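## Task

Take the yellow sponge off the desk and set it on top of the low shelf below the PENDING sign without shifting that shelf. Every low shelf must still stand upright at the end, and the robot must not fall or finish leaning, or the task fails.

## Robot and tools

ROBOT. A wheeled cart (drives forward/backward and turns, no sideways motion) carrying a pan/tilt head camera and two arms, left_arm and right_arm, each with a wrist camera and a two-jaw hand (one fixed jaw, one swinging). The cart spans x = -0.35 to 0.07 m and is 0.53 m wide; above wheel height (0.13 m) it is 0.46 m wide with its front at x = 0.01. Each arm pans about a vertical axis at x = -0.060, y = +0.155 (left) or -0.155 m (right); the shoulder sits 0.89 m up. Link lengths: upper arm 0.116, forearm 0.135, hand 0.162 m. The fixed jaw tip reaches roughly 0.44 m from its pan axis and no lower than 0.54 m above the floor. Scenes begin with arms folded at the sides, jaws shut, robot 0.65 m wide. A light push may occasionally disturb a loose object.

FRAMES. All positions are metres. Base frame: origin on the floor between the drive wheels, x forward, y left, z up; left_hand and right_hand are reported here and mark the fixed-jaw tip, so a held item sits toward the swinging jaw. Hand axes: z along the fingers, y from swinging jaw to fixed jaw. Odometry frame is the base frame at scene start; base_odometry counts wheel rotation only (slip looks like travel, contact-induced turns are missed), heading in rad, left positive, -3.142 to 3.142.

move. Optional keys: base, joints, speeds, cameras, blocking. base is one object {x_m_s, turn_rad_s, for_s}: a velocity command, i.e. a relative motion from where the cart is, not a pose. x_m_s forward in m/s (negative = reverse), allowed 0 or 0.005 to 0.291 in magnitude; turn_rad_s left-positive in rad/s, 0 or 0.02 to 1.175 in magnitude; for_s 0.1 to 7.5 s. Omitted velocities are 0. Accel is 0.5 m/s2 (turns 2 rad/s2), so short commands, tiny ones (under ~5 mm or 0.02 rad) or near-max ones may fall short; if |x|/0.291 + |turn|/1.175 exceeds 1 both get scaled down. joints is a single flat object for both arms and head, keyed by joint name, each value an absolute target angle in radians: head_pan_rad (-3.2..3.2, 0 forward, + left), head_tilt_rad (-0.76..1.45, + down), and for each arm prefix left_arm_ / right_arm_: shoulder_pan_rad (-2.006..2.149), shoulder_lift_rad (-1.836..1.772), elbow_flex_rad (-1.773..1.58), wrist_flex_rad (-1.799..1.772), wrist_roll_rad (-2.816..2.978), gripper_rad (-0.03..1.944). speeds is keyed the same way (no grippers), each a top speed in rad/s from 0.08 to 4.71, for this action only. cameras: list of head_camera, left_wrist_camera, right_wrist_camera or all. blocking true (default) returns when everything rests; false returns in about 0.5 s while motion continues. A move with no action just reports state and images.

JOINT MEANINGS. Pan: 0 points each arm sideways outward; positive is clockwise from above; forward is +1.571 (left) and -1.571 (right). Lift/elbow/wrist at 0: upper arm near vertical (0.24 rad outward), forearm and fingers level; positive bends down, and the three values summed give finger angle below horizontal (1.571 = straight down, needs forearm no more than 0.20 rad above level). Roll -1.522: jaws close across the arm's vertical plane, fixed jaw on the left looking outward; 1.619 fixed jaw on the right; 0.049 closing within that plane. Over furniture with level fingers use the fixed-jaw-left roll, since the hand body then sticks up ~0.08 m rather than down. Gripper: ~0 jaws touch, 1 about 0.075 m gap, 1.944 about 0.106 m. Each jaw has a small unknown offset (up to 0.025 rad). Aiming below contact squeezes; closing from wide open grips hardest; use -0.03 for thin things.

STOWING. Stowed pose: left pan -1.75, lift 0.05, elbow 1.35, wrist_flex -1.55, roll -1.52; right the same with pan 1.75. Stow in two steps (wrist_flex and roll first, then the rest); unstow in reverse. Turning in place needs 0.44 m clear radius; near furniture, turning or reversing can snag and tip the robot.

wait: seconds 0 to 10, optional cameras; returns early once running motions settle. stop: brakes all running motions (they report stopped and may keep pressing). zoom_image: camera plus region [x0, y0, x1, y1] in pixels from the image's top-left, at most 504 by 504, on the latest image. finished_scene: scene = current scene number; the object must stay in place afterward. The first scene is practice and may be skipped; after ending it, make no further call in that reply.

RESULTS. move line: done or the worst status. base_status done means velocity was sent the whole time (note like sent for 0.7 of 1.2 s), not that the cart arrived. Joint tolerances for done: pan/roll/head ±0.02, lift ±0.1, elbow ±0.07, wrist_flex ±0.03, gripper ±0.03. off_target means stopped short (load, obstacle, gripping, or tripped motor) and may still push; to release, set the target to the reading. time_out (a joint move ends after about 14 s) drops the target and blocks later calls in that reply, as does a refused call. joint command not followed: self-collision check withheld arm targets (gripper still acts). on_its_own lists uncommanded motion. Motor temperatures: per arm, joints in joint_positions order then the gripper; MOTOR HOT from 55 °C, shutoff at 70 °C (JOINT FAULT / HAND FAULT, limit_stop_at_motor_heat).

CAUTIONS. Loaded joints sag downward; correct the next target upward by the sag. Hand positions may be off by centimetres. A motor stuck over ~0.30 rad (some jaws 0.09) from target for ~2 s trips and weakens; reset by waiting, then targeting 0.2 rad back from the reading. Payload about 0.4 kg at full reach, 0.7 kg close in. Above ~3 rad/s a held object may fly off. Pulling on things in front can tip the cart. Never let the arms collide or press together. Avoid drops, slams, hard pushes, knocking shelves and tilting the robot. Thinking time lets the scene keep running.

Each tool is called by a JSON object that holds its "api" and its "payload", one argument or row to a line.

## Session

{"api": "move", "payload": {
  "joints": {"head_pan_rad": 0, "head_tilt_rad": 0.4},
  "cameras": ["all"]
}}

{"api": "move", "payload": {
  "joints": {"head_pan_rad": -0.9, "head_tilt_rad": 0.4},
  "cameras": ["head_camera"]
}}

{"api": "move", "payload": {
  "joints": {"head_pan_rad": -1.8, "head_tilt_rad": 0.4},
  "cameras": ["head_camera"]
}}

{"api": "move", "payload": {
  "joints": {"head_pan_rad": -2.7, "head_tilt_rad": 0.4},
  "cameras": ["head_camera"]
}}

{"api": "move", "payload": {
  "joints": {"head_pan_rad": 2.7, "head_tilt_rad": 0.4},
  "cameras": ["head_camera"]
}}

{"api": "move", "payload": {
  "joints": {"head_pan_rad": 1.8, "head_tilt_rad": 0.4},
  "cameras": ["head_camera"]
}}

{"api": "move", "payload": {
  "joints": {"head_pan_rad": 0.9, "head_tilt_rad": 0.4},
  "cameras": ["head_camera"]
}}

Scene clock: 1.07 s.
Motor temperatures (°C): left_arm=[29 30 29 30 30 35] | right_arm=[29 26 26 26 29 26]
move: done
base_odometry: x=+0.000 y=+0.000 heading=+0.000
base_status: not commanded
joint_positions: head_pan_rad=+0.000 head_tilt_rad=+0.393 left_arm_shoulder_pan_rad=+0.002 left_arm_shoulder_lift_rad=-1.688 left_arm_elbow_flex_rad=+1.459 left_arm_wrist_flex_rad=+0.984 left_arm_wrist_roll_rad=-0.001 left_arm_gripper_rad=+0.000 right_arm_shoulder_pan_rad=+0.004 right_arm_shoulder_lift_rad=-1.732 right_arm_elbow_flex_rad=+1.485 right_arm_wrist_flex_rad=+1.015 right_arm_wrist_roll_rad=+0.000 right_arm_gripper_rad=+0.000
joint_status: all done
left_hand: x=-0.0597 y=+0.3120 z=+0.8286 quat_wxyz=(+0.397, -0.918, +0.023, +0.009) (m; base frame)
right_hand: x=-0.0607 y=-0.3093 z=+0.8243 quat_wxyz=(+0.009, +0.024, +0.920, -0.391) (m; base frame)
pictures: head_camera, left_wrist_camera, right_wrist_camera
Images, in order (width x height): head_camera 644x476, left_wrist_camera 644x476, right_wrist_camera 644x476.

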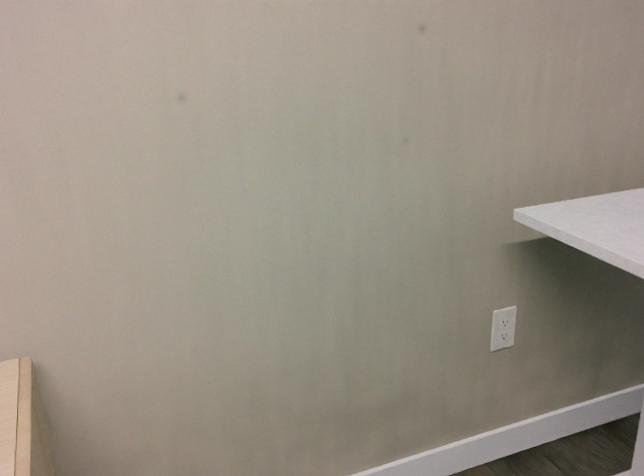

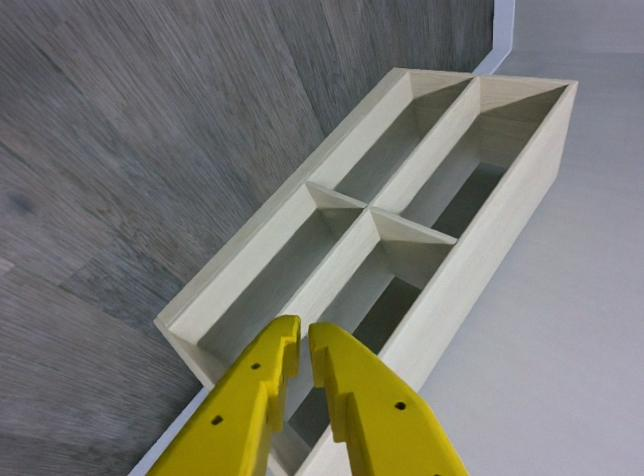

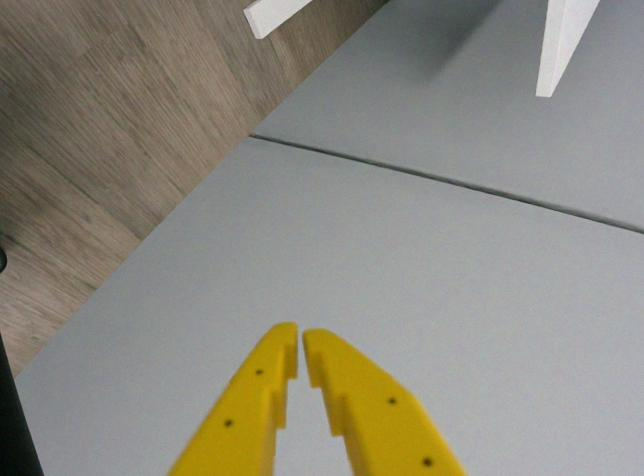

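Scene clock: 2.47 s.
move: done
base_odometry: x=+0.000 y=+0.000 heading=+0.000
base_status: not commanded
joint_positions: head_pan_rad=-0.891 head_tilt_rad=+0.393 left_arm_shoulder_pan_rad=+0.002 left_arm_shoulder_lift_rad=-1.688 left_arm_elbow_flex_rad=+1.459 left_arm_wrist_flex_rad=+0.984 left_arm_wrist_roll_rad=-0.001 left_arm_gripper_rad=+0.000 right_arm_shoulder_pan_rad=+0.004 right_arm_shoulder_lift_rad=-1.732 right_arm_elbow_flex_rad=+1.485 right_arm_wrist_flex_rad=+1.015 right_arm_wrist_roll_rad=+0.000 right_arm_gripper_rad=+0.000
joint_status: all done
left_hand: x=-0.0597 y=+0.3120 z=+0.8286 quat_wxyz=(+0.397, -0.918, +0.023, +0.009) (m; base frame)
right_hand: x=-0.0607 y=-0.3093 z=+0.8243 quat_wxyz=(+0.009, +0.024, +0.920, -0.391) (m; base frame)
pictures: head_camera
Images, in order (width x height): head_camera 644x476.

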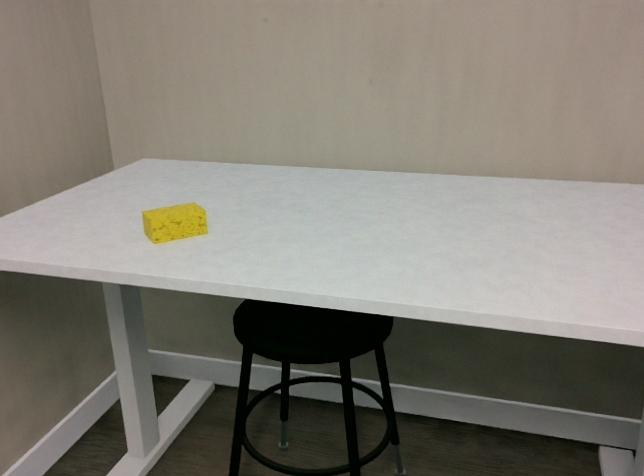

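Scene clock: 3.87 s.
move: done
base_odometry: x=+0.000 y=+0.000 heading=+0.000
base_status: not commanded
joint_positions: head_pan_rad=-1.790 head_tilt_rad=+0.393 left_arm_shoulder_pan_rad=+0.002 left_arm_shoulder_lift_rad=-1.688 left_arm_elbow_flex_rad=+1.459 left_arm_wrist_flex_rad=+0.984 left_arm_wrist_roll_rad=-0.001 left_arm_gripper_rad=+0.000 right_arm_shoulder_pan_rad=+0.004 right_arm_shoulder_lift_rad=-1.732 right_arm_elbow_flex_rad=+1.485 right_arm_wrist_flex_rad=+1.015 right_arm_wrist_roll_rad=+0.000 right_arm_gripper_rad=+0.000
joint_status: all done
left_hand: x=-0.0597 y=+0.3120 z=+0.8286 quat_wxyz=(+0.397, -0.918, +0.023, +0.009) (m; base frame)
right_hand: x=-0.0607 y=-0.3093 z=+0.8243 quat_wxyz=(+0.009, +0.024, +0.920, -0.391) (m; base frame)
pictures: head_camera
Images, in order (width x height): head_camera 644x476.

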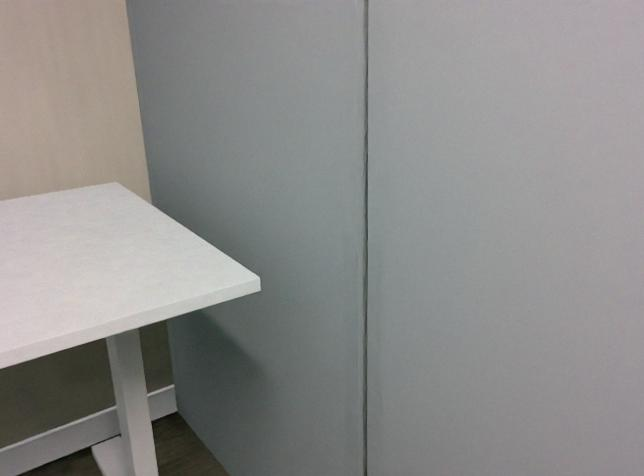

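Scene clock: 5.27 s.
move: done
base_odometry: x=+0.000 y=+0.000 heading=+0.000
base_status: not commanded
joint_positions: head_pan_rad=-2.691 head_tilt_rad=+0.393 left_arm_shoulder_pan_rad=+0.002 left_arm_shoulder_lift_rad=-1.688 left_arm_elbow_flex_rad=+1.459 left_arm_wrist_flex_rad=+0.984 left_arm_wrist_roll_rad=-0.001 left_arm_gripper_rad=+0.000 right_arm_shoulder_pan_rad=+0.004 right_arm_shoulder_lift_rad=-1.732 right_arm_elbow_flex_rad=+1.485 right_arm_wrist_flex_rad=+1.015 right_arm_wrist_roll_rad=+0.000 right_arm_gripper_rad=+0.000
joint_status: all done
left_hand: x=-0.0597 y=+0.3120 z=+0.8286 quat_wxyz=(+0.397, -0.918, +0.023, +0.009) (m; base frame)
right_hand: x=-0.0607 y=-0.3093 z=+0.8243 quat_wxyz=(+0.009, +0.024, +0.920, -0.391) (m; base frame)
pictures: head_camera
Images, in order (width x height): head_camera 644x476.

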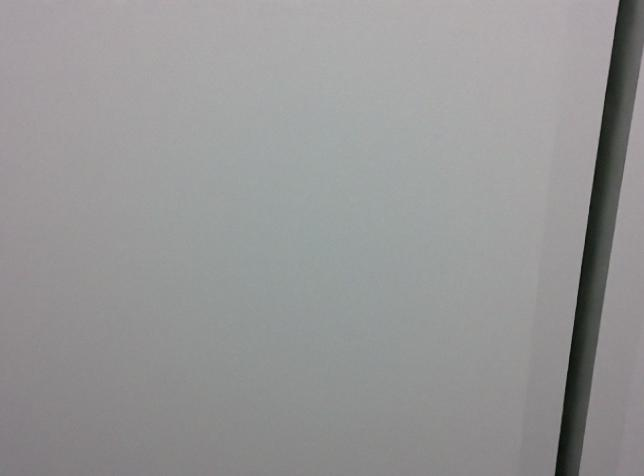

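Scene clock: 9.67 s.
move: done
base_odometry: x=+0.000 y=+0.000 heading=+0.000
base_status: not commanded
joint_positions: head_pan_rad=+2.689 head_tilt_rad=+0.393 left_arm_shoulder_pan_rad=+0.002 left_arm_shoulder_lift_rad=-1.688 left_arm_elbow_flex_rad=+1.459 left_arm_wrist_flex_rad=+0.984 left_arm_wrist_roll_rad=-0.001 left_arm_gripper_rad=+0.000 right_arm_shoulder_pan_rad=+0.004 right_arm_shoulder_lift_rad=-1.732 right_arm_elbow_flex_rad=+1.485 right_arm_wrist_flex_rad=+1.015 right_arm_wrist_roll_rad=+0.000 right_arm_gripper_rad=+0.000
joint_status: all done
left_hand: x=-0.0597 y=+0.3120 z=+0.8286 quat_wxyz=(+0.397, -0.918, +0.023, +0.009) (m; base frame)
right_hand: x=-0.0607 y=-0.3093 z=+0.8243 quat_wxyz=(+0.009, +0.024, +0.920, -0.391) (m; base frame)
pictures: head_camera
Images, in order (width x height): head_camera 644x476.

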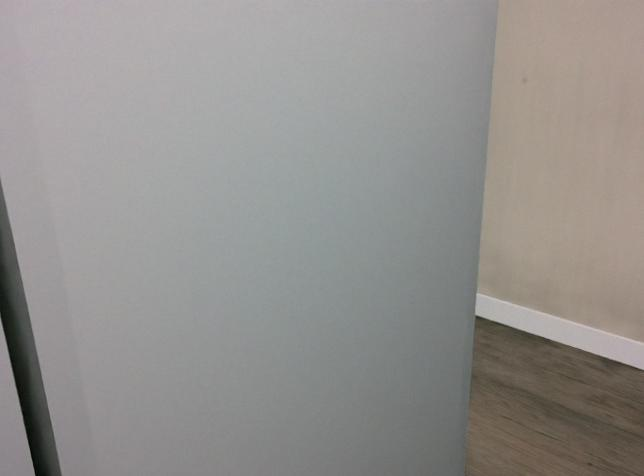

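Scene clock: 11.07 s.
move: done
base_odometry: x=+0.000 y=+0.000 heading=+0.000
base_status: not commanded
joint_positions: head_pan_rad=+1.809 head_tilt_rad=+0.393 left_arm_shoulder_pan_rad=+0.002 left_arm_shoulder_lift_rad=-1.688 left_arm_elbow_flex_rad=+1.459 left_arm_wrist_flex_rad=+0.984 left_arm_wrist_roll_rad=-0.001 left_arm_gripper_rad=+0.000 right_arm_shoulder_pan_rad=+0.004 right_arm_shoulder_lift_rad=-1.732 right_arm_elbow_flex_rad=+1.485 right_arm_wrist_flex_rad=+1.015 right_arm_wrist_roll_rad=+0.000 right_arm_gripper_rad=+0.000
joint_status: all done
left_hand: x=-0.0597 y=+0.3120 z=+0.8286 quat_wxyz=(+0.397, -0.918, +0.023, +0.009) (m; base frame)
right_hand: x=-0.0607 y=-0.3093 z=+0.8243 quat_wxyz=(+0.009, +0.024, +0.920, -0.391) (m; base frame)
pictures: head_camera
Images, in order (width x height): head_camera 644x476.

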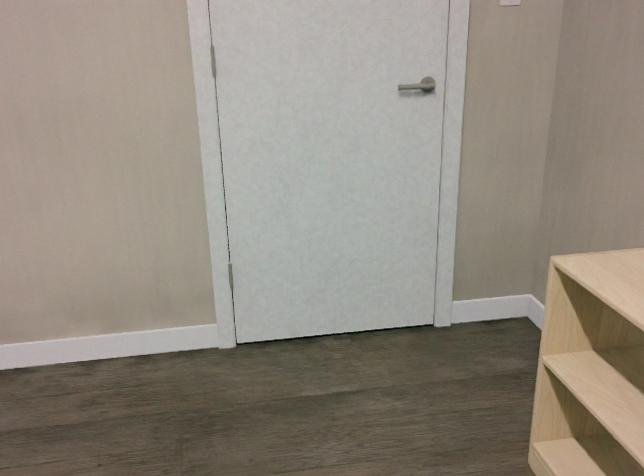

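Scene clock: 12.47 s.
move: done
base_odometry: x=+0.000 y=+0.000 heading=+0.000
base_status: not commanded
joint_positions: head_pan_rad=+0.910 head_tilt_rad=+0.393 left_arm_shoulder_pan_rad=+0.002 left_arm_shoulder_lift_rad=-1.688 left_arm_elbow_flex_rad=+1.459 left_arm_wrist_flex_rad=+0.984 left_arm_wrist_roll_rad=-0.001 left_arm_gripper_rad=+0.000 right_arm_shoulder_pan_rad=+0.004 right_arm_shoulder_lift_rad=-1.732 right_arm_elbow_flex_rad=+1.485 right_arm_wrist_flex_rad=+1.015 right_arm_wrist_roll_rad=+0.000 right_arm_gripper_rad=+0.000
joint_status: all done
left_hand: x=-0.0597 y=+0.3120 z=+0.8286 quat_wxyz=(+0.397, -0.918, +0.023, +0.009) (m; base frame)
right_hand: x=-0.0607 y=-0.3093 z=+0.8243 quat_wxyz=(+0.009, +0.024, +0.920, -0.391) (m; base frame)
pictures: head_camera
Images, in order (width x height): head_camera 644x476.

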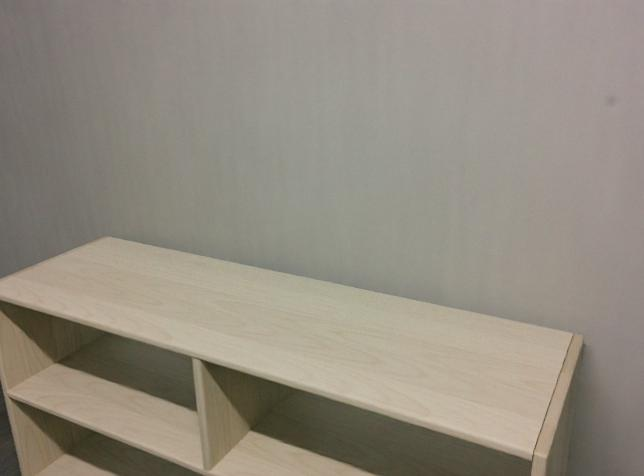

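{"api": "move", "payload": {
  "joints": {"head_pan_rad": 0.8, "head_tilt_rad": -0.1},
  "cameras": ["head_camera"]
}}

Scene clock: 18.10 s.
move: done
base_odometry: x=+0.000 y=+0.000 heading=+0.000
base_status: not commanded
joint_positions: head_pan_rad=+0.810 head_tilt_rad=-0.090 left_arm_shoulder_pan_rad=+0.002 left_arm_shoulder_lift_rad=-1.688 left_arm_elbow_flex_rad=+1.459 left_arm_wrist_flex_rad=+0.984 left_arm_wrist_roll_rad=-0.001 left_arm_gripper_rad=+0.000 right_arm_shoulder_pan_rad=+0.004 right_arm_shoulder_lift_rad=-1.732 right_arm_elbow_flex_rad=+1.485 right_arm_wrist_flex_rad=+1.015 right_arm_wrist_roll_rad=+0.000 right_arm_gripper_rad=+0.000
joint_status: all done
left_hand: x=-0.0597 y=+0.3120 z=+0.8286 quat_wxyz=(+0.397, -0.918, +0.023, +0.009) (m; base frame)
right_hand: x=-0.0607 y=-0.3093 z=+0.8243 quat_wxyz=(+0.009, +0.024, +0.920, -0.391) (m; base frame)
pictures: head_camera
Images, in order (width x height): head_camera 644x476.

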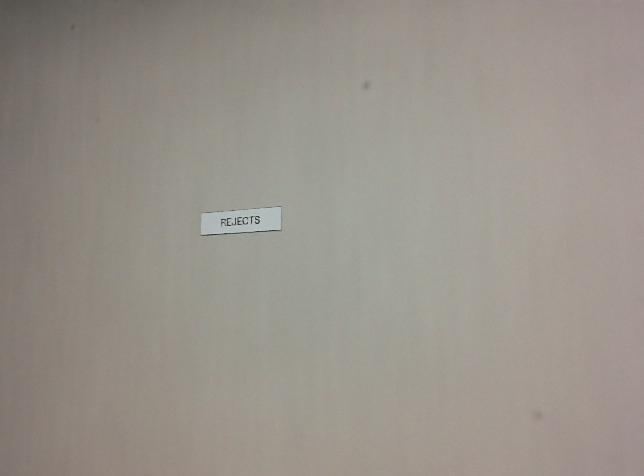

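{"api": "move", "payload": {
  "base": {"turn_rad_s": -0.4, "for_s": 0.98},
  "joints": {"head_pan_rad": -0.6, "head_tilt_rad": 0.6}
}}

{"api": "move", "payload": {
  "base": {"x_m_s": 0.22, "for_s": 3.2},
  "cameras": ["head_camera"]
}}

Scene clock: 62.20 s.
move: done
base_odometry: x=+0.000 y=+0.000 heading=-0.388
base_status: done (sent for 0.97 of 0.97 s)
joint_positions: head_pan_rad=-0.591 head_tilt_rad=+0.593 left_arm_shoulder_pan_rad=-0.004 left_arm_shoulder_lift_rad=-1.688 left_arm_elbow_flex_rad=+1.459 left_arm_wrist_flex_rad=+0.984 left_arm_wrist_roll_rad=-0.001 left_arm_gripper_rad=+0.000 right_arm_shoulder_pan_rad=+0.003 right_arm_shoulder_lift_rad=-1.732 right_arm_elbow_flex_rad=+1.485 right_arm_wrist_flex_rad=+1.015 right_arm_wrist_roll_rad=+0.000 right_arm_gripper_rad=+0.000
joint_status: all done
left_hand: x=-0.0607 y=+0.3120 z=+0.8286 quat_wxyz=(+0.397, -0.918, +0.021, +0.011) (m; base frame)
right_hand: x=-0.0604 y=-0.3093 z=+0.8243 quat_wxyz=(+0.009, +0.024, +0.920, -0.391) (m; base frame)
pictures: none

Scene clock: 66.50 s.
move: done
base_odometry: x=+0.652 y=-0.267 heading=-0.387
base_status: done (sent for 3.2 of 3.2 s)
joint_positions: head_pan_rad=-0.591 head_tilt_rad=+0.593 left_arm_shoulder_pan_rad=-0.003 left_arm_shoulder_lift_rad=-1.688 left_arm_elbow_flex_rad=+1.459 left_arm_wrist_flex_rad=+0.984 left_arm_wrist_roll_rad=-0.001 left_arm_gripper_rad=+0.000 right_arm_shoulder_pan_rad=+0.003 right_arm_shoulder_lift_rad=-1.732 right_arm_elbow_flex_rad=+1.485 right_arm_wrist_flex_rad=+1.015 right_arm_wrist_roll_rad=+0.000 right_arm_gripper_rad=+0.000
joint_status: not commanded
left_hand: x=-0.0604 y=+0.3120 z=+0.8286 quat_wxyz=(+0.397, -0.918, +0.021, +0.010) (m; base frame)
right_hand: x=-0.0604 y=-0.3093 z=+0.8243 quat_wxyz=(+0.009, +0.024, +0.920, -0.391) (m; base frame)
pictures: head_camera
Images, in order (width x height): head_camera 644x476.

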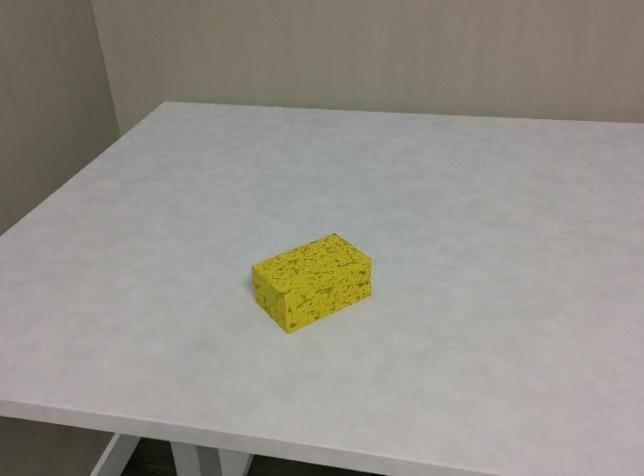

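{"api": "move", "payload": {
  "base": {"x_m_s": 0.15, "for_s": 1.2}
}}

{"api": "move", "payload": {
  "base": {"turn_rad_s": -0.4, "for_s": 2.44}
}}

{"api": "move", "payload": {
  "joints": {"left_arm_shoulder_lift_rad": -1.0, "left_arm_elbow_flex_rad": 0.6, "left_arm_wrist_flex_rad": 1.2, "left_arm_shoulder_pan_rad": 1.6, "left_arm_gripper_rad": 1.15, "head_pan_rad": 0.1, "head_tilt_rad": 0.9},
  "cameras": ["head_camera"]
}}

Scene clock: 90.73 s.
move: done
base_odometry: x=+0.819 y=-0.335 heading=-0.386
base_status: done (sent for 1.2 of 1.2 s)
joint_positions: head_pan_rad=-0.591 head_tilt_rad=+0.593 left_arm_shoulder_pan_rad=-0.004 left_arm_shoulder_lift_rad=-1.688 left_arm_elbow_flex_rad=+1.459 left_arm_wrist_flex_rad=+0.984 left_arm_wrist_roll_rad=-0.001 left_arm_gripper_rad=+0.000 right_arm_shoulder_pan_rad=+0.000 right_arm_shoulder_lift_rad=-1.732 right_arm_elbow_flex_rad=+1.485 right_arm_wrist_flex_rad=+1.015 right_arm_wrist_roll_rad=+0.000 right_arm_gripper_rad=+0.000
joint_status: not commanded
left_hand: x=-0.0607 y=+0.3120 z=+0.8286 quat_wxyz=(+0.397, -0.918, +0.021, +0.011) (m; base frame)
right_hand: x=-0.0599 y=-0.3093 z=+0.8243 quat_wxyz=(+0.010, +0.022, +0.920, -0.391) (m; base frame)
pictures: none

Scene clock: 93.80 s.
move: done
base_odometry: x=+0.818 y=-0.334 heading=-1.361
base_status: done (sent for 2.43 of 2.43 s)
joint_positions: head_pan_rad=-0.591 head_tilt_rad=+0.593 left_arm_shoulder_pan_rad=-0.004 left_arm_shoulder_lift_rad=-1.688 left_arm_elbow_flex_rad=+1.459 left_arm_wrist_flex_rad=+0.984 left_arm_wrist_roll_rad=-0.001 left_arm_gripper_rad=+0.000 right_arm_shoulder_pan_rad=+0.001 right_arm_shoulder_lift_rad=-1.732 right_arm_elbow_flex_rad=+1.485 right_arm_wrist_flex_rad=+1.015 right_arm_wrist_roll_rad=+0.000 right_arm_gripper_rad=+0.000
joint_status: not commanded
left_hand: x=-0.0607 y=+0.3120 z=+0.8286 quat_wxyz=(+0.397, -0.918, +0.021, +0.011) (m; base frame)
right_hand: x=-0.0602 y=-0.3093 z=+0.8243 quat_wxyz=(+0.009, +0.023, +0.920, -0.391) (m; base frame)
pictures: none

Scene clock: 95.90 s.
move: done
base_odometry: x=+0.818 y=-0.334 heading=-1.361
base_status: not commanded
joint_positions: head_pan_rad=+0.089 head_tilt_rad=+0.894 left_arm_shoulder_pan_rad=+1.594 left_arm_shoulder_lift_rad=-1.006 left_arm_elbow_flex_rad=+0.637 left_arm_wrist_flex_rad=+1.197 left_arm_wrist_roll_rad=-0.001 left_arm_gripper_rad=+1.143 right_arm_shoulder_pan_rad=+0.001 right_arm_shoulder_lift_rad=-1.732 right_arm_elbow_flex_rad=+1.485 right_arm_wrist_flex_rad=+1.015 right_arm_wrist_roll_rad=+0.000 right_arm_gripper_rad=+0.000
joint_status: all done
left_hand: x=+0.1170 y=+0.1509 z=+0.9078 quat_wxyz=(+0.260, -0.635, +0.682, -0.253) (m; base frame)
right_hand: x=-0.0602 y=-0.3093 z=+0.8243 quat_wxyz=(+0.009, +0.023, +0.920, -0.391) (m; base frame)
pictures: head_camera
Images, in order (width x height): head_camera 644x476.

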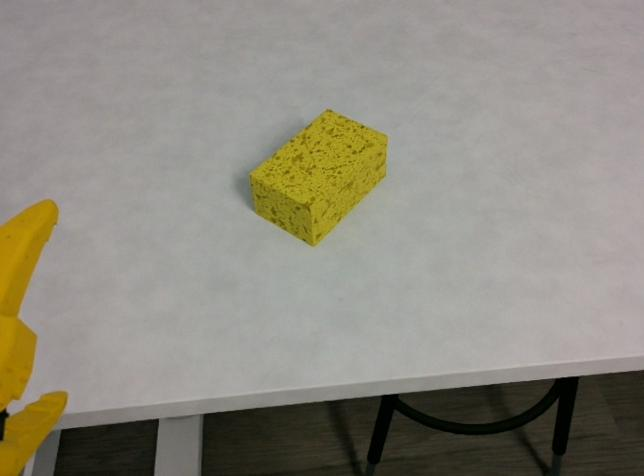

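{"api": "move", "payload": {
  "base": {"x_m_s":0.12,"for_s":1.45},
  "joints": {"head_tilt_rad":1.0,"head_pan_rad":0.1},
  "cameras": ["head_camera","left_wrist_camera"]
}}

Scene clock: 136.90 s.
move: done
base_odometry: x=+0.854 y=-0.505 heading=-1.359
base_status: done (sent for 1.47 of 1.47 s)
joint_positions: head_pan_rad=+0.089 head_tilt_rad=+0.995 left_arm_shoulder_pan_rad=+1.595 left_arm_shoulder_lift_rad=-1.004 left_arm_elbow_flex_rad=+0.634 left_arm_wrist_flex_rad=+1.197 left_arm_wrist_roll_rad=-0.001 left_arm_gripper_rad=+1.143 right_arm_shoulder_pan_rad=+0.003 right_arm_shoulder_lift_rad=-1.732 right_arm_elbow_flex_rad=+1.485 right_arm_wrist_flex_rad=+1.015 right_arm_wrist_roll_rad=+0.000 right_arm_gripper_rad=+0.000
joint_status: all done
left_hand: x=+0.1172 y=+0.1506 z=+0.9082 quat_wxyz=(+0.260, -0.634, +0.683, -0.254) (m; base frame)
right_hand: x=-0.0604 y=-0.3093 z=+0.8243 quat_wxyz=(+0.009, +0.024, +0.920, -0.391) (m; base frame)
pictures: head_camera, left_wrist_camera
Images, in order (width x height): head_camera 644x476, left_wrist_camera 644x476.

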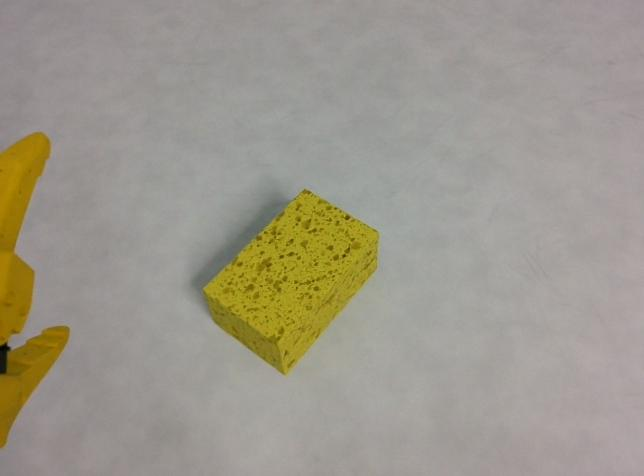

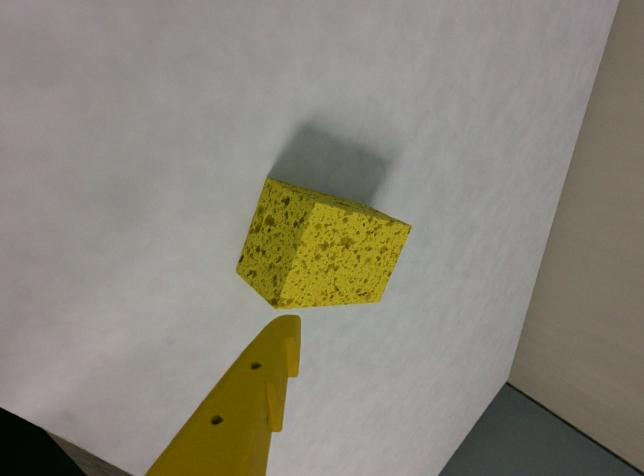

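{"api": "move", "payload": {
  "joints": {"left_arm_shoulder_pan_rad":1.715,"left_arm_shoulder_lift_rad":0.105,"left_arm_elbow_flex_rad":-0.2,"left_arm_wrist_flex_rad":1.054,"left_arm_wrist_roll_rad":-1.94,"left_arm_gripper_rad":1.15},
  "cameras": ["head_camera","left_wrist_camera"]
}}

Scene clock: 156.50 s.
move: done
base_odometry: x=+0.854 y=-0.505 heading=-1.359
base_status: not commanded
joint_positions: head_pan_rad=+0.089 head_tilt_rad=+0.995 left_arm_shoulder_pan_rad=+1.711 left_arm_shoulder_lift_rad=+0.111 left_arm_elbow_flex_rad=-0.164 left_arm_wrist_flex_rad=+1.065 left_arm_wrist_roll_rad=-1.935 left_arm_gripper_rad=+1.143 right_arm_shoulder_pan_rad=+0.003 right_arm_shoulder_lift_rad=-1.732 right_arm_elbow_flex_rad=+1.485 right_arm_wrist_flex_rad=+1.015 right_arm_wrist_roll_rad=+0.000 right_arm_gripper_rad=+0.000
joint_status: all done
left_hand: x=+0.2308 y=+0.1213 z=+0.8805 quat_wxyz=(+0.273, +0.262, +0.925, +0.038) (m; base frame)
right_hand: x=-0.0604 y=-0.3093 z=+0.8243 quat_wxyz=(+0.009, +0.024, +0.920, -0.391) (m; base frame)
pictures: head_camera, left_wrist_camera
Images, in order (width x height): head_camera 644x476, left_wrist_camera 644x476.

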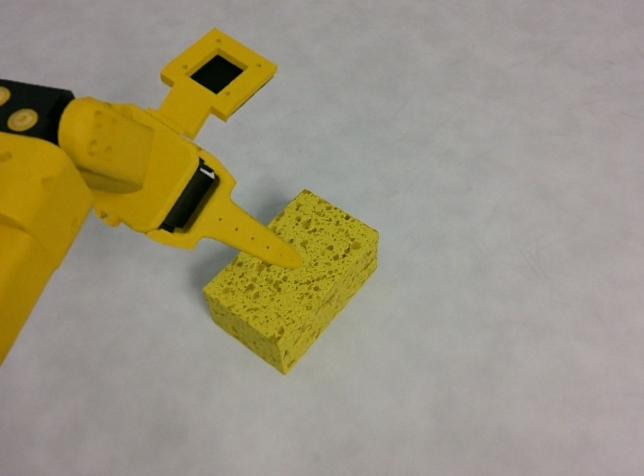

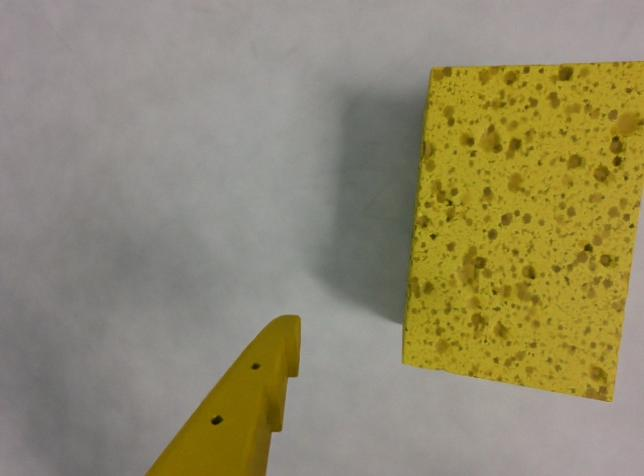

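{"api": "move", "payload": {
  "joints": {"left_arm_shoulder_pan_rad":1.77,"left_arm_shoulder_lift_rad":0.215,"left_arm_elbow_flex_rad":-0.165,"left_arm_wrist_flex_rad":0.906,"left_arm_wrist_roll_rad":-1.96},
  "cameras": ["head_camera","left_wrist_camera"]
}}

Scene clock: 181.00 s.
move: done
base_odometry: x=+0.854 y=-0.505 heading=-1.359
base_status: not commanded
joint_positions: head_pan_rad=+0.089 head_tilt_rad=+0.995 left_arm_shoulder_pan_rad=+1.766 left_arm_shoulder_lift_rad=+0.223 left_arm_elbow_flex_rad=-0.162 left_arm_wrist_flex_rad=+0.918 left_arm_wrist_roll_rad=-1.957 left_arm_gripper_rad=+1.143 right_arm_shoulder_pan_rad=+0.003 right_arm_shoulder_lift_rad=-1.732 right_arm_elbow_flex_rad=+1.485 right_arm_wrist_flex_rad=+1.015 right_arm_wrist_roll_rad=+0.000 right_arm_gripper_rad=+0.000
joint_status: all done
left_hand: x=+0.2453 y=+0.1019 z=+0.8631 quat_wxyz=(+0.290, +0.296, +0.910, +0.035) (m; base frame)
right_hand: x=-0.0604 y=-0.3093 z=+0.8243 quat_wxyz=(+0.009, +0.024, +0.920, -0.391) (m; base frame)
pictures: head_camera, left_wrist_camera
Images, in order (width x height): head_camera 644x476, left_wrist_camera 644x476.

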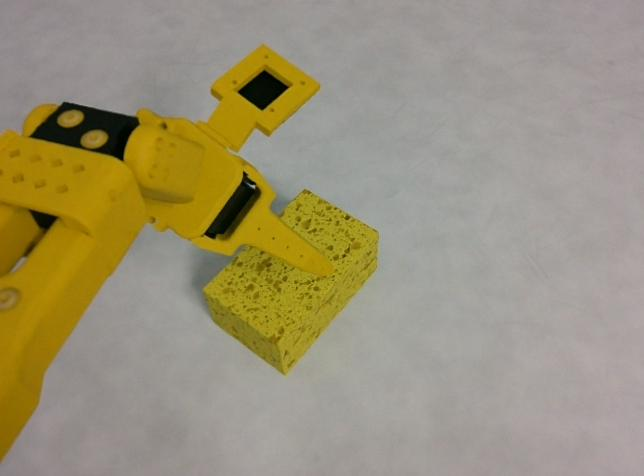

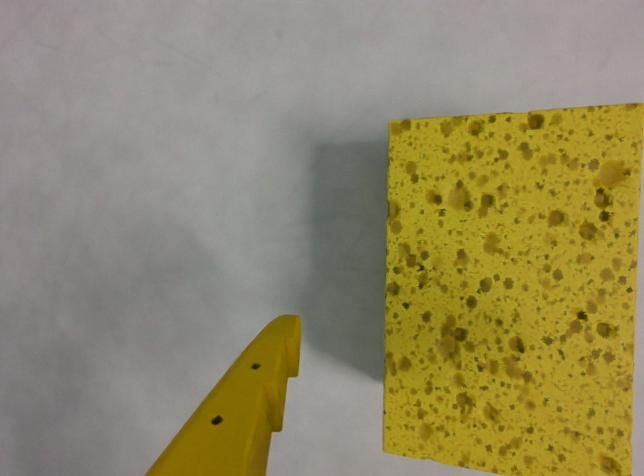

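{"api": "move", "payload": {
  "joints": {"left_arm_shoulder_pan_rad":1.755,"left_arm_shoulder_lift_rad":0.515,"left_arm_elbow_flex_rad":-0.28,"left_arm_wrist_flex_rad":0.725},
  "speeds": {"left_arm_shoulder_lift_rad":0.6,"left_arm_elbow_flex_rad":0.24,"left_arm_wrist_flex_rad":0.39},
  "cameras": ["head_camera","left_wrist_camera"]
}}

Scene clock: 197.93 s.
move: done
base_odometry: x=+0.854 y=-0.505 heading=-1.359
base_status: not commanded
joint_positions: head_pan_rad=+0.089 head_tilt_rad=+0.995 left_arm_shoulder_pan_rad=+1.758 left_arm_shoulder_lift_rad=+0.514 left_arm_elbow_flex_rad=-0.254 left_arm_wrist_flex_rad=+0.738 left_arm_wrist_roll_rad=-1.957 left_arm_gripper_rad=+1.147 right_arm_shoulder_pan_rad=+0.004 right_arm_shoulder_lift_rad=-1.732 right_arm_elbow_flex_rad=+1.485 right_arm_wrist_flex_rad=+1.015 right_arm_wrist_roll_rad=+0.000 right_arm_gripper_rad=+0.000
joint_status: all done
left_hand: x=+0.2669 y=+0.1003 z=+0.8153 quat_wxyz=(+0.280, +0.293, +0.913, +0.035) (m; base frame)
right_hand: x=-0.0607 y=-0.3093 z=+0.8243 quat_wxyz=(+0.009, +0.024, +0.920, -0.391) (m; base frame)
pictures: head_camera, left_wrist_camera
Images, in order (width x height): head_camera 644x476, left_wrist_camera 644x476.

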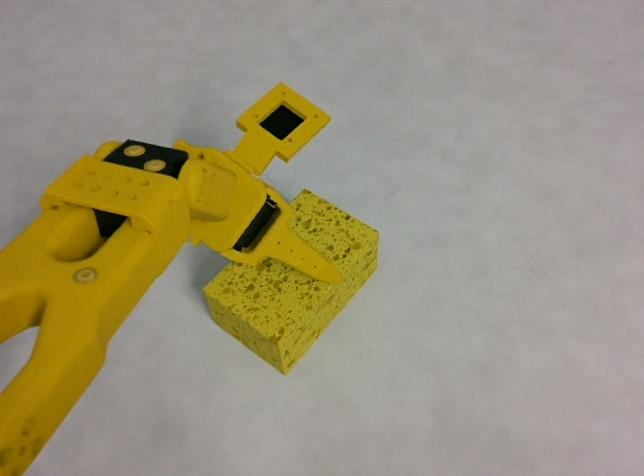

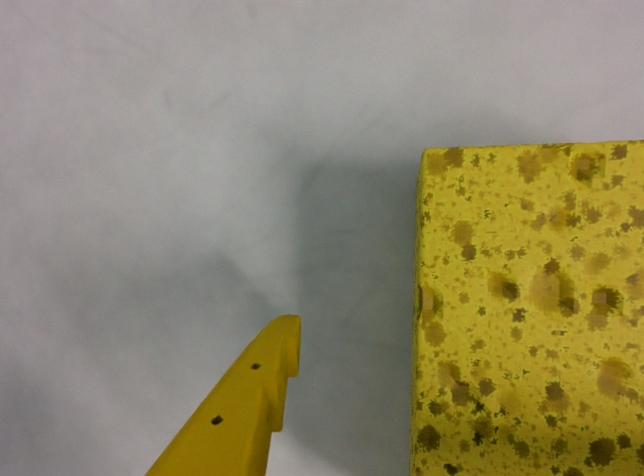

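{"api": "move", "payload": {
  "joints": {"left_arm_shoulder_lift_rad":0.25,"left_arm_elbow_flex_rad":-0.15,"left_arm_wrist_flex_rad":0.86}
}}

{"api": "move", "payload": {
  "joints": {"left_arm_shoulder_pan_rad":1.785,"left_arm_shoulder_lift_rad":0.35,"left_arm_elbow_flex_rad":-0.12,"left_arm_wrist_flex_rad":0.77,"left_arm_wrist_roll_rad":-1.95},
  "speeds": {"left_arm_shoulder_lift_rad":0.25,"left_arm_elbow_flex_rad":0.2},
  "cameras": ["head_camera","left_wrist_camera"]
}}

Scene clock: 214.90 s.
move: done
base_odometry: x=+0.854 y=-0.505 heading=-1.359
base_status: not commanded
joint_positions: head_pan_rad=+0.089 head_tilt_rad=+0.995 left_arm_shoulder_pan_rad=+1.757 left_arm_shoulder_lift_rad=+0.306 left_arm_elbow_flex_rad=-0.148 left_arm_wrist_flex_rad=+0.856 left_arm_wrist_roll_rad=-1.960 left_arm_gripper_rad=+1.147 right_arm_shoulder_pan_rad=+0.004 right_arm_shoulder_lift_rad=-1.732 right_arm_elbow_flex_rad=+1.485 right_arm_wrist_flex_rad=+1.015 right_arm_wrist_roll_rad=+0.000 right_arm_gripper_rad=+0.000
joint_status: all done
left_hand: x=+0.2485 y=+0.1042 z=+0.8423 quat_wxyz=(+0.273, +0.295, +0.915, +0.035) (m; base frame)
right_hand: x=-0.0607 y=-0.3093 z=+0.8243 quat_wxyz=(+0.009, +0.024, +0.920, -0.391) (m; base frame)
pictures: none

Scene clock: 215.77 s.
move: done
base_odometry: x=+0.854 y=-0.505 heading=-1.359
base_status: not commanded
joint_positions: head_pan_rad=+0.089 head_tilt_rad=+0.995 left_arm_shoulder_pan_rad=+1.781 left_arm_shoulder_lift_rad=+0.360 left_arm_elbow_flex_rad=-0.118 left_arm_wrist_flex_rad=+0.781 left_arm_wrist_roll_rad=-1.955 left_arm_gripper_rad=+1.147 right_arm_shoulder_pan_rad=+0.004 right_arm_shoulder_lift_rad=-1.732 right_arm_elbow_flex_rad=+1.485 right_arm_wrist_flex_rad=+1.015 right_arm_wrist_roll_rad=+0.000 right_arm_gripper_rad=+0.000
joint_status: all done
left_hand: x=+0.2492 y=+0.0962 z=+0.8268 quat_wxyz=(+0.269, +0.304, +0.913, +0.030) (m; base frame)
right_hand: x=-0.0607 y=-0.3093 z=+0.8243 quat_wxyz=(+0.009, +0.024, +0.920, -0.391) (m; base frame)
pictures: head_camera, left_wrist_camera
Images, in order (width x height): head_camera 644x476, left_wrist_camera 644x476.

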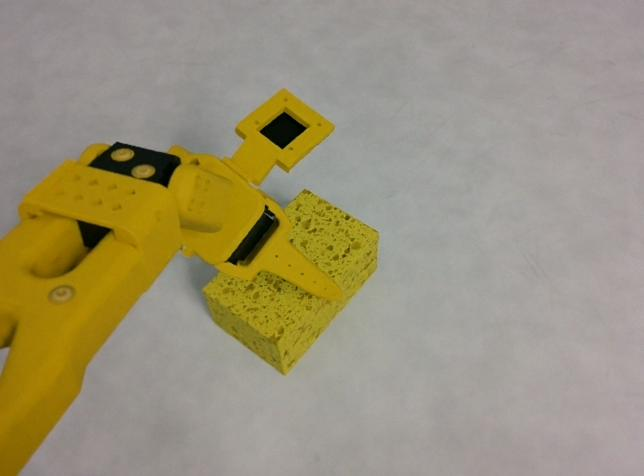

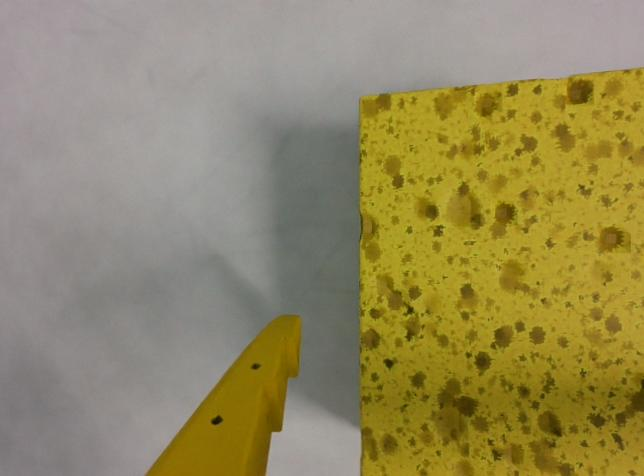

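{"api": "move", "payload": {
  "joints": {"left_arm_shoulder_pan_rad":1.818,"left_arm_wrist_roll_rad":-1.97},
  "cameras": ["left_wrist_camera"]
}}

{"api": "move", "payload": {
  "joints": {"left_arm_shoulder_lift_rad":0.45,"left_arm_elbow_flex_rad":-0.13,"left_arm_wrist_flex_rad":0.69},
  "speeds": {"left_arm_shoulder_lift_rad":0.2,"left_arm_wrist_flex_rad":0.2},
  "cameras": ["head_camera","left_wrist_camera"]
}}

Scene clock: 226.63 s.
move: done
base_odometry: x=+0.854 y=-0.505 heading=-1.359
base_status: not commanded
joint_positions: head_pan_rad=+0.089 head_tilt_rad=+0.995 left_arm_shoulder_pan_rad=+1.813 left_arm_shoulder_lift_rad=+0.360 left_arm_elbow_flex_rad=-0.118 left_arm_wrist_flex_rad=+0.781 left_arm_wrist_roll_rad=-1.967 left_arm_gripper_rad=+1.147 right_arm_shoulder_pan_rad=+0.004 right_arm_shoulder_lift_rad=-1.732 right_arm_elbow_flex_rad=+1.485 right_arm_wrist_flex_rad=+1.015 right_arm_wrist_roll_rad=+0.000 right_arm_gripper_rad=+0.000
joint_status: all done
left_hand: x=+0.2472 y=+0.0863 z=+0.8269 quat_wxyz=(+0.269, +0.325, +0.906, +0.027) (m; base frame)
right_hand: x=-0.0607 y=-0.3093 z=+0.8243 quat_wxyz=(+0.009, +0.024, +0.920, -0.391) (m; base frame)
pictures: left_wrist_camera
Images, in order (width x height): left_wrist_camera 644x476.

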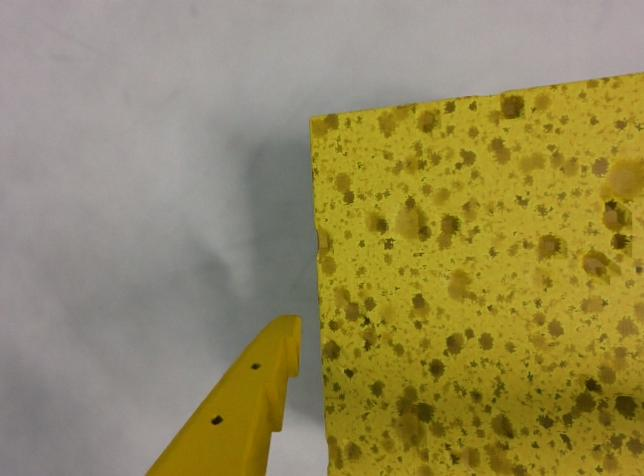

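Scene clock: 227.53 s.
move: done
base_odometry: x=+0.854 y=-0.505 heading=-1.359
base_status: not commanded
joint_positions: head_pan_rad=+0.089 head_tilt_rad=+0.995 left_arm_shoulder_pan_rad=+1.813 left_arm_shoulder_lift_rad=+0.458 left_arm_elbow_flex_rad=-0.118 left_arm_wrist_flex_rad=+0.700 left_arm_wrist_roll_rad=-1.967 left_arm_gripper_rad=+1.147 right_arm_shoulder_pan_rad=+0.004 right_arm_shoulder_lift_rad=-1.732 right_arm_elbow_flex_rad=+1.485 right_arm_wrist_flex_rad=+1.015 right_arm_wrist_roll_rad=+0.000 right_arm_gripper_rad=+0.000
joint_status: all done
left_hand: x=+0.2506 y=+0.0854 z=+0.8057 quat_wxyz=(+0.261, +0.325, +0.909, +0.027) (m; base frame)
right_hand: x=-0.0607 y=-0.3093 z=+0.8243 quat_wxyz=(+0.009, +0.024, +0.920, -0.391) (m; base frame)
pictures: head_camera, left_wrist_camera
Images, in order (width x height): head_camera 644x476, left_wrist_camera 644x476.

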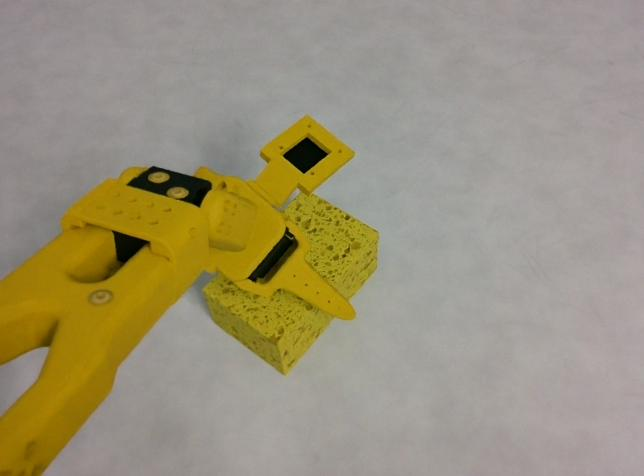

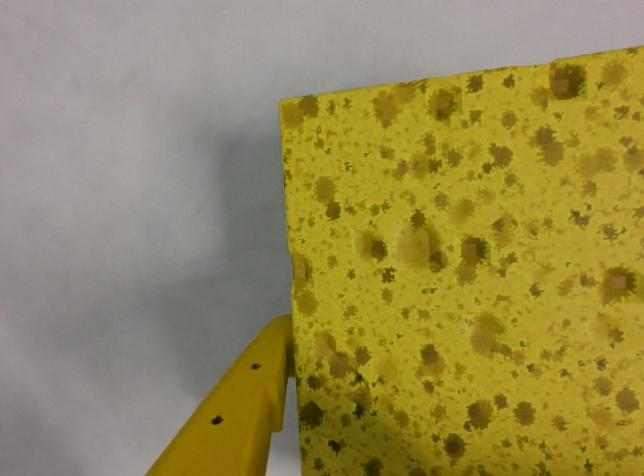

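{"api": "move", "payload": {
  "joints": {"left_arm_gripper_rad":0.75},
  "cameras": ["head_camera","left_wrist_camera"]
}}

Scene clock: 231.57 s.
move: off_target
base_odometry: x=+0.854 y=-0.505 heading=-1.359
base_status: not commanded
joint_positions: head_pan_rad=+0.089 head_tilt_rad=+0.995 left_arm_shoulder_pan_rad=+1.818 left_arm_shoulder_lift_rad=+0.458 left_arm_elbow_flex_rad=-0.118 left_arm_wrist_flex_rad=+0.701 left_arm_wrist_roll_rad=-1.967 left_arm_gripper_rad=+0.879 right_arm_shoulder_pan_rad=+0.004 right_arm_shoulder_lift_rad=-1.732 right_arm_elbow_flex_rad=+1.485 right_arm_wrist_flex_rad=+1.015 right_arm_wrist_roll_rad=+0.000 right_arm_gripper_rad=+0.000
joint_status: left_arm_gripper_rad off_target (ended at +0.879, target +0.750)
left_hand: x=+0.2500 y=+0.0841 z=+0.8056 quat_wxyz=(+0.260, +0.327, +0.908, +0.026) (m; base frame)
right_hand: x=-0.0607 y=-0.3093 z=+0.8243 quat_wxyz=(+0.009, +0.024, +0.920, -0.391) (m; base frame)
pictures: head_camera, left_wrist_camera
Images, in order (width x height): head_camera 644x476, left_wrist_camera 644x476.

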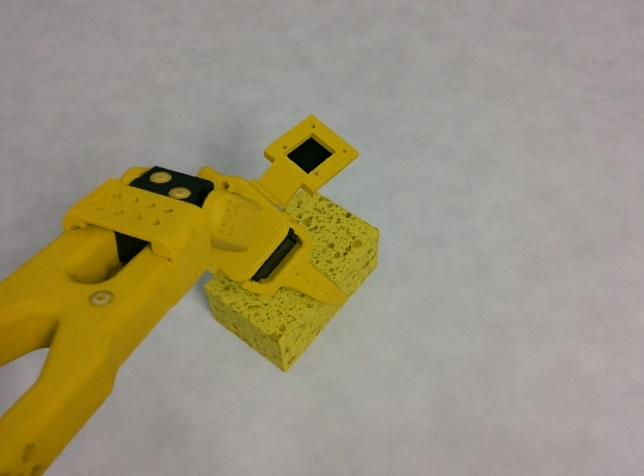

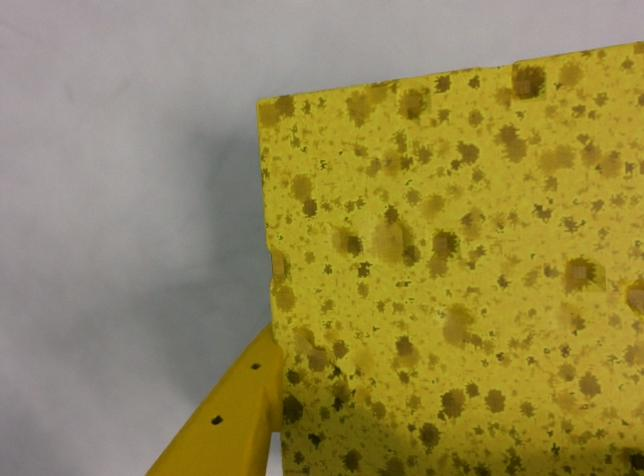

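{"api": "move", "payload": {
  "joints": {"left_arm_shoulder_lift_rad":0.0},
  "speeds": {"left_arm_shoulder_lift_rad":0.5},
  "cameras": ["head_camera","left_wrist_camera"]
}}

Scene clock: 239.33 s.
move: done
base_odometry: x=+0.854 y=-0.505 heading=-1.359
base_status: not commanded
joint_positions: head_pan_rad=+0.089 head_tilt_rad=+0.995 left_arm_shoulder_pan_rad=+1.810 left_arm_shoulder_lift_rad=+0.056 left_arm_elbow_flex_rad=-0.118 left_arm_wrist_flex_rad=+0.701 left_arm_wrist_roll_rad=-1.977 left_arm_gripper_rad=+0.876 right_arm_shoulder_pan_rad=+0.004 right_arm_shoulder_lift_rad=-1.732 right_arm_elbow_flex_rad=+1.485 right_arm_wrist_flex_rad=+1.015 right_arm_wrist_roll_rad=+0.000 right_arm_gripper_rad=+0.000
joint_status: all done
left_hand: x=+0.2620 y=+0.0836 z=+0.9252 quat_wxyz=(+0.446, +0.304, +0.840, +0.048) (m; base frame)
right_hand: x=-0.0607 y=-0.3093 z=+0.8243 quat_wxyz=(+0.009, +0.024, +0.920, -0.391) (m; base frame)
pictures: head_camera, left_wrist_camera
Images, in order (width x height): head_camera 644x476, left_wrist_camera 644x476.

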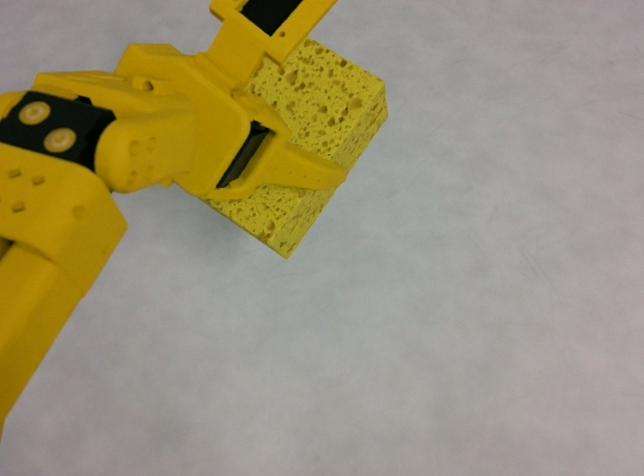

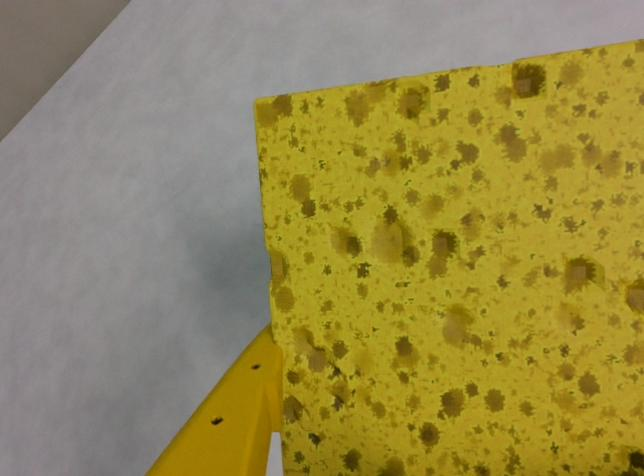

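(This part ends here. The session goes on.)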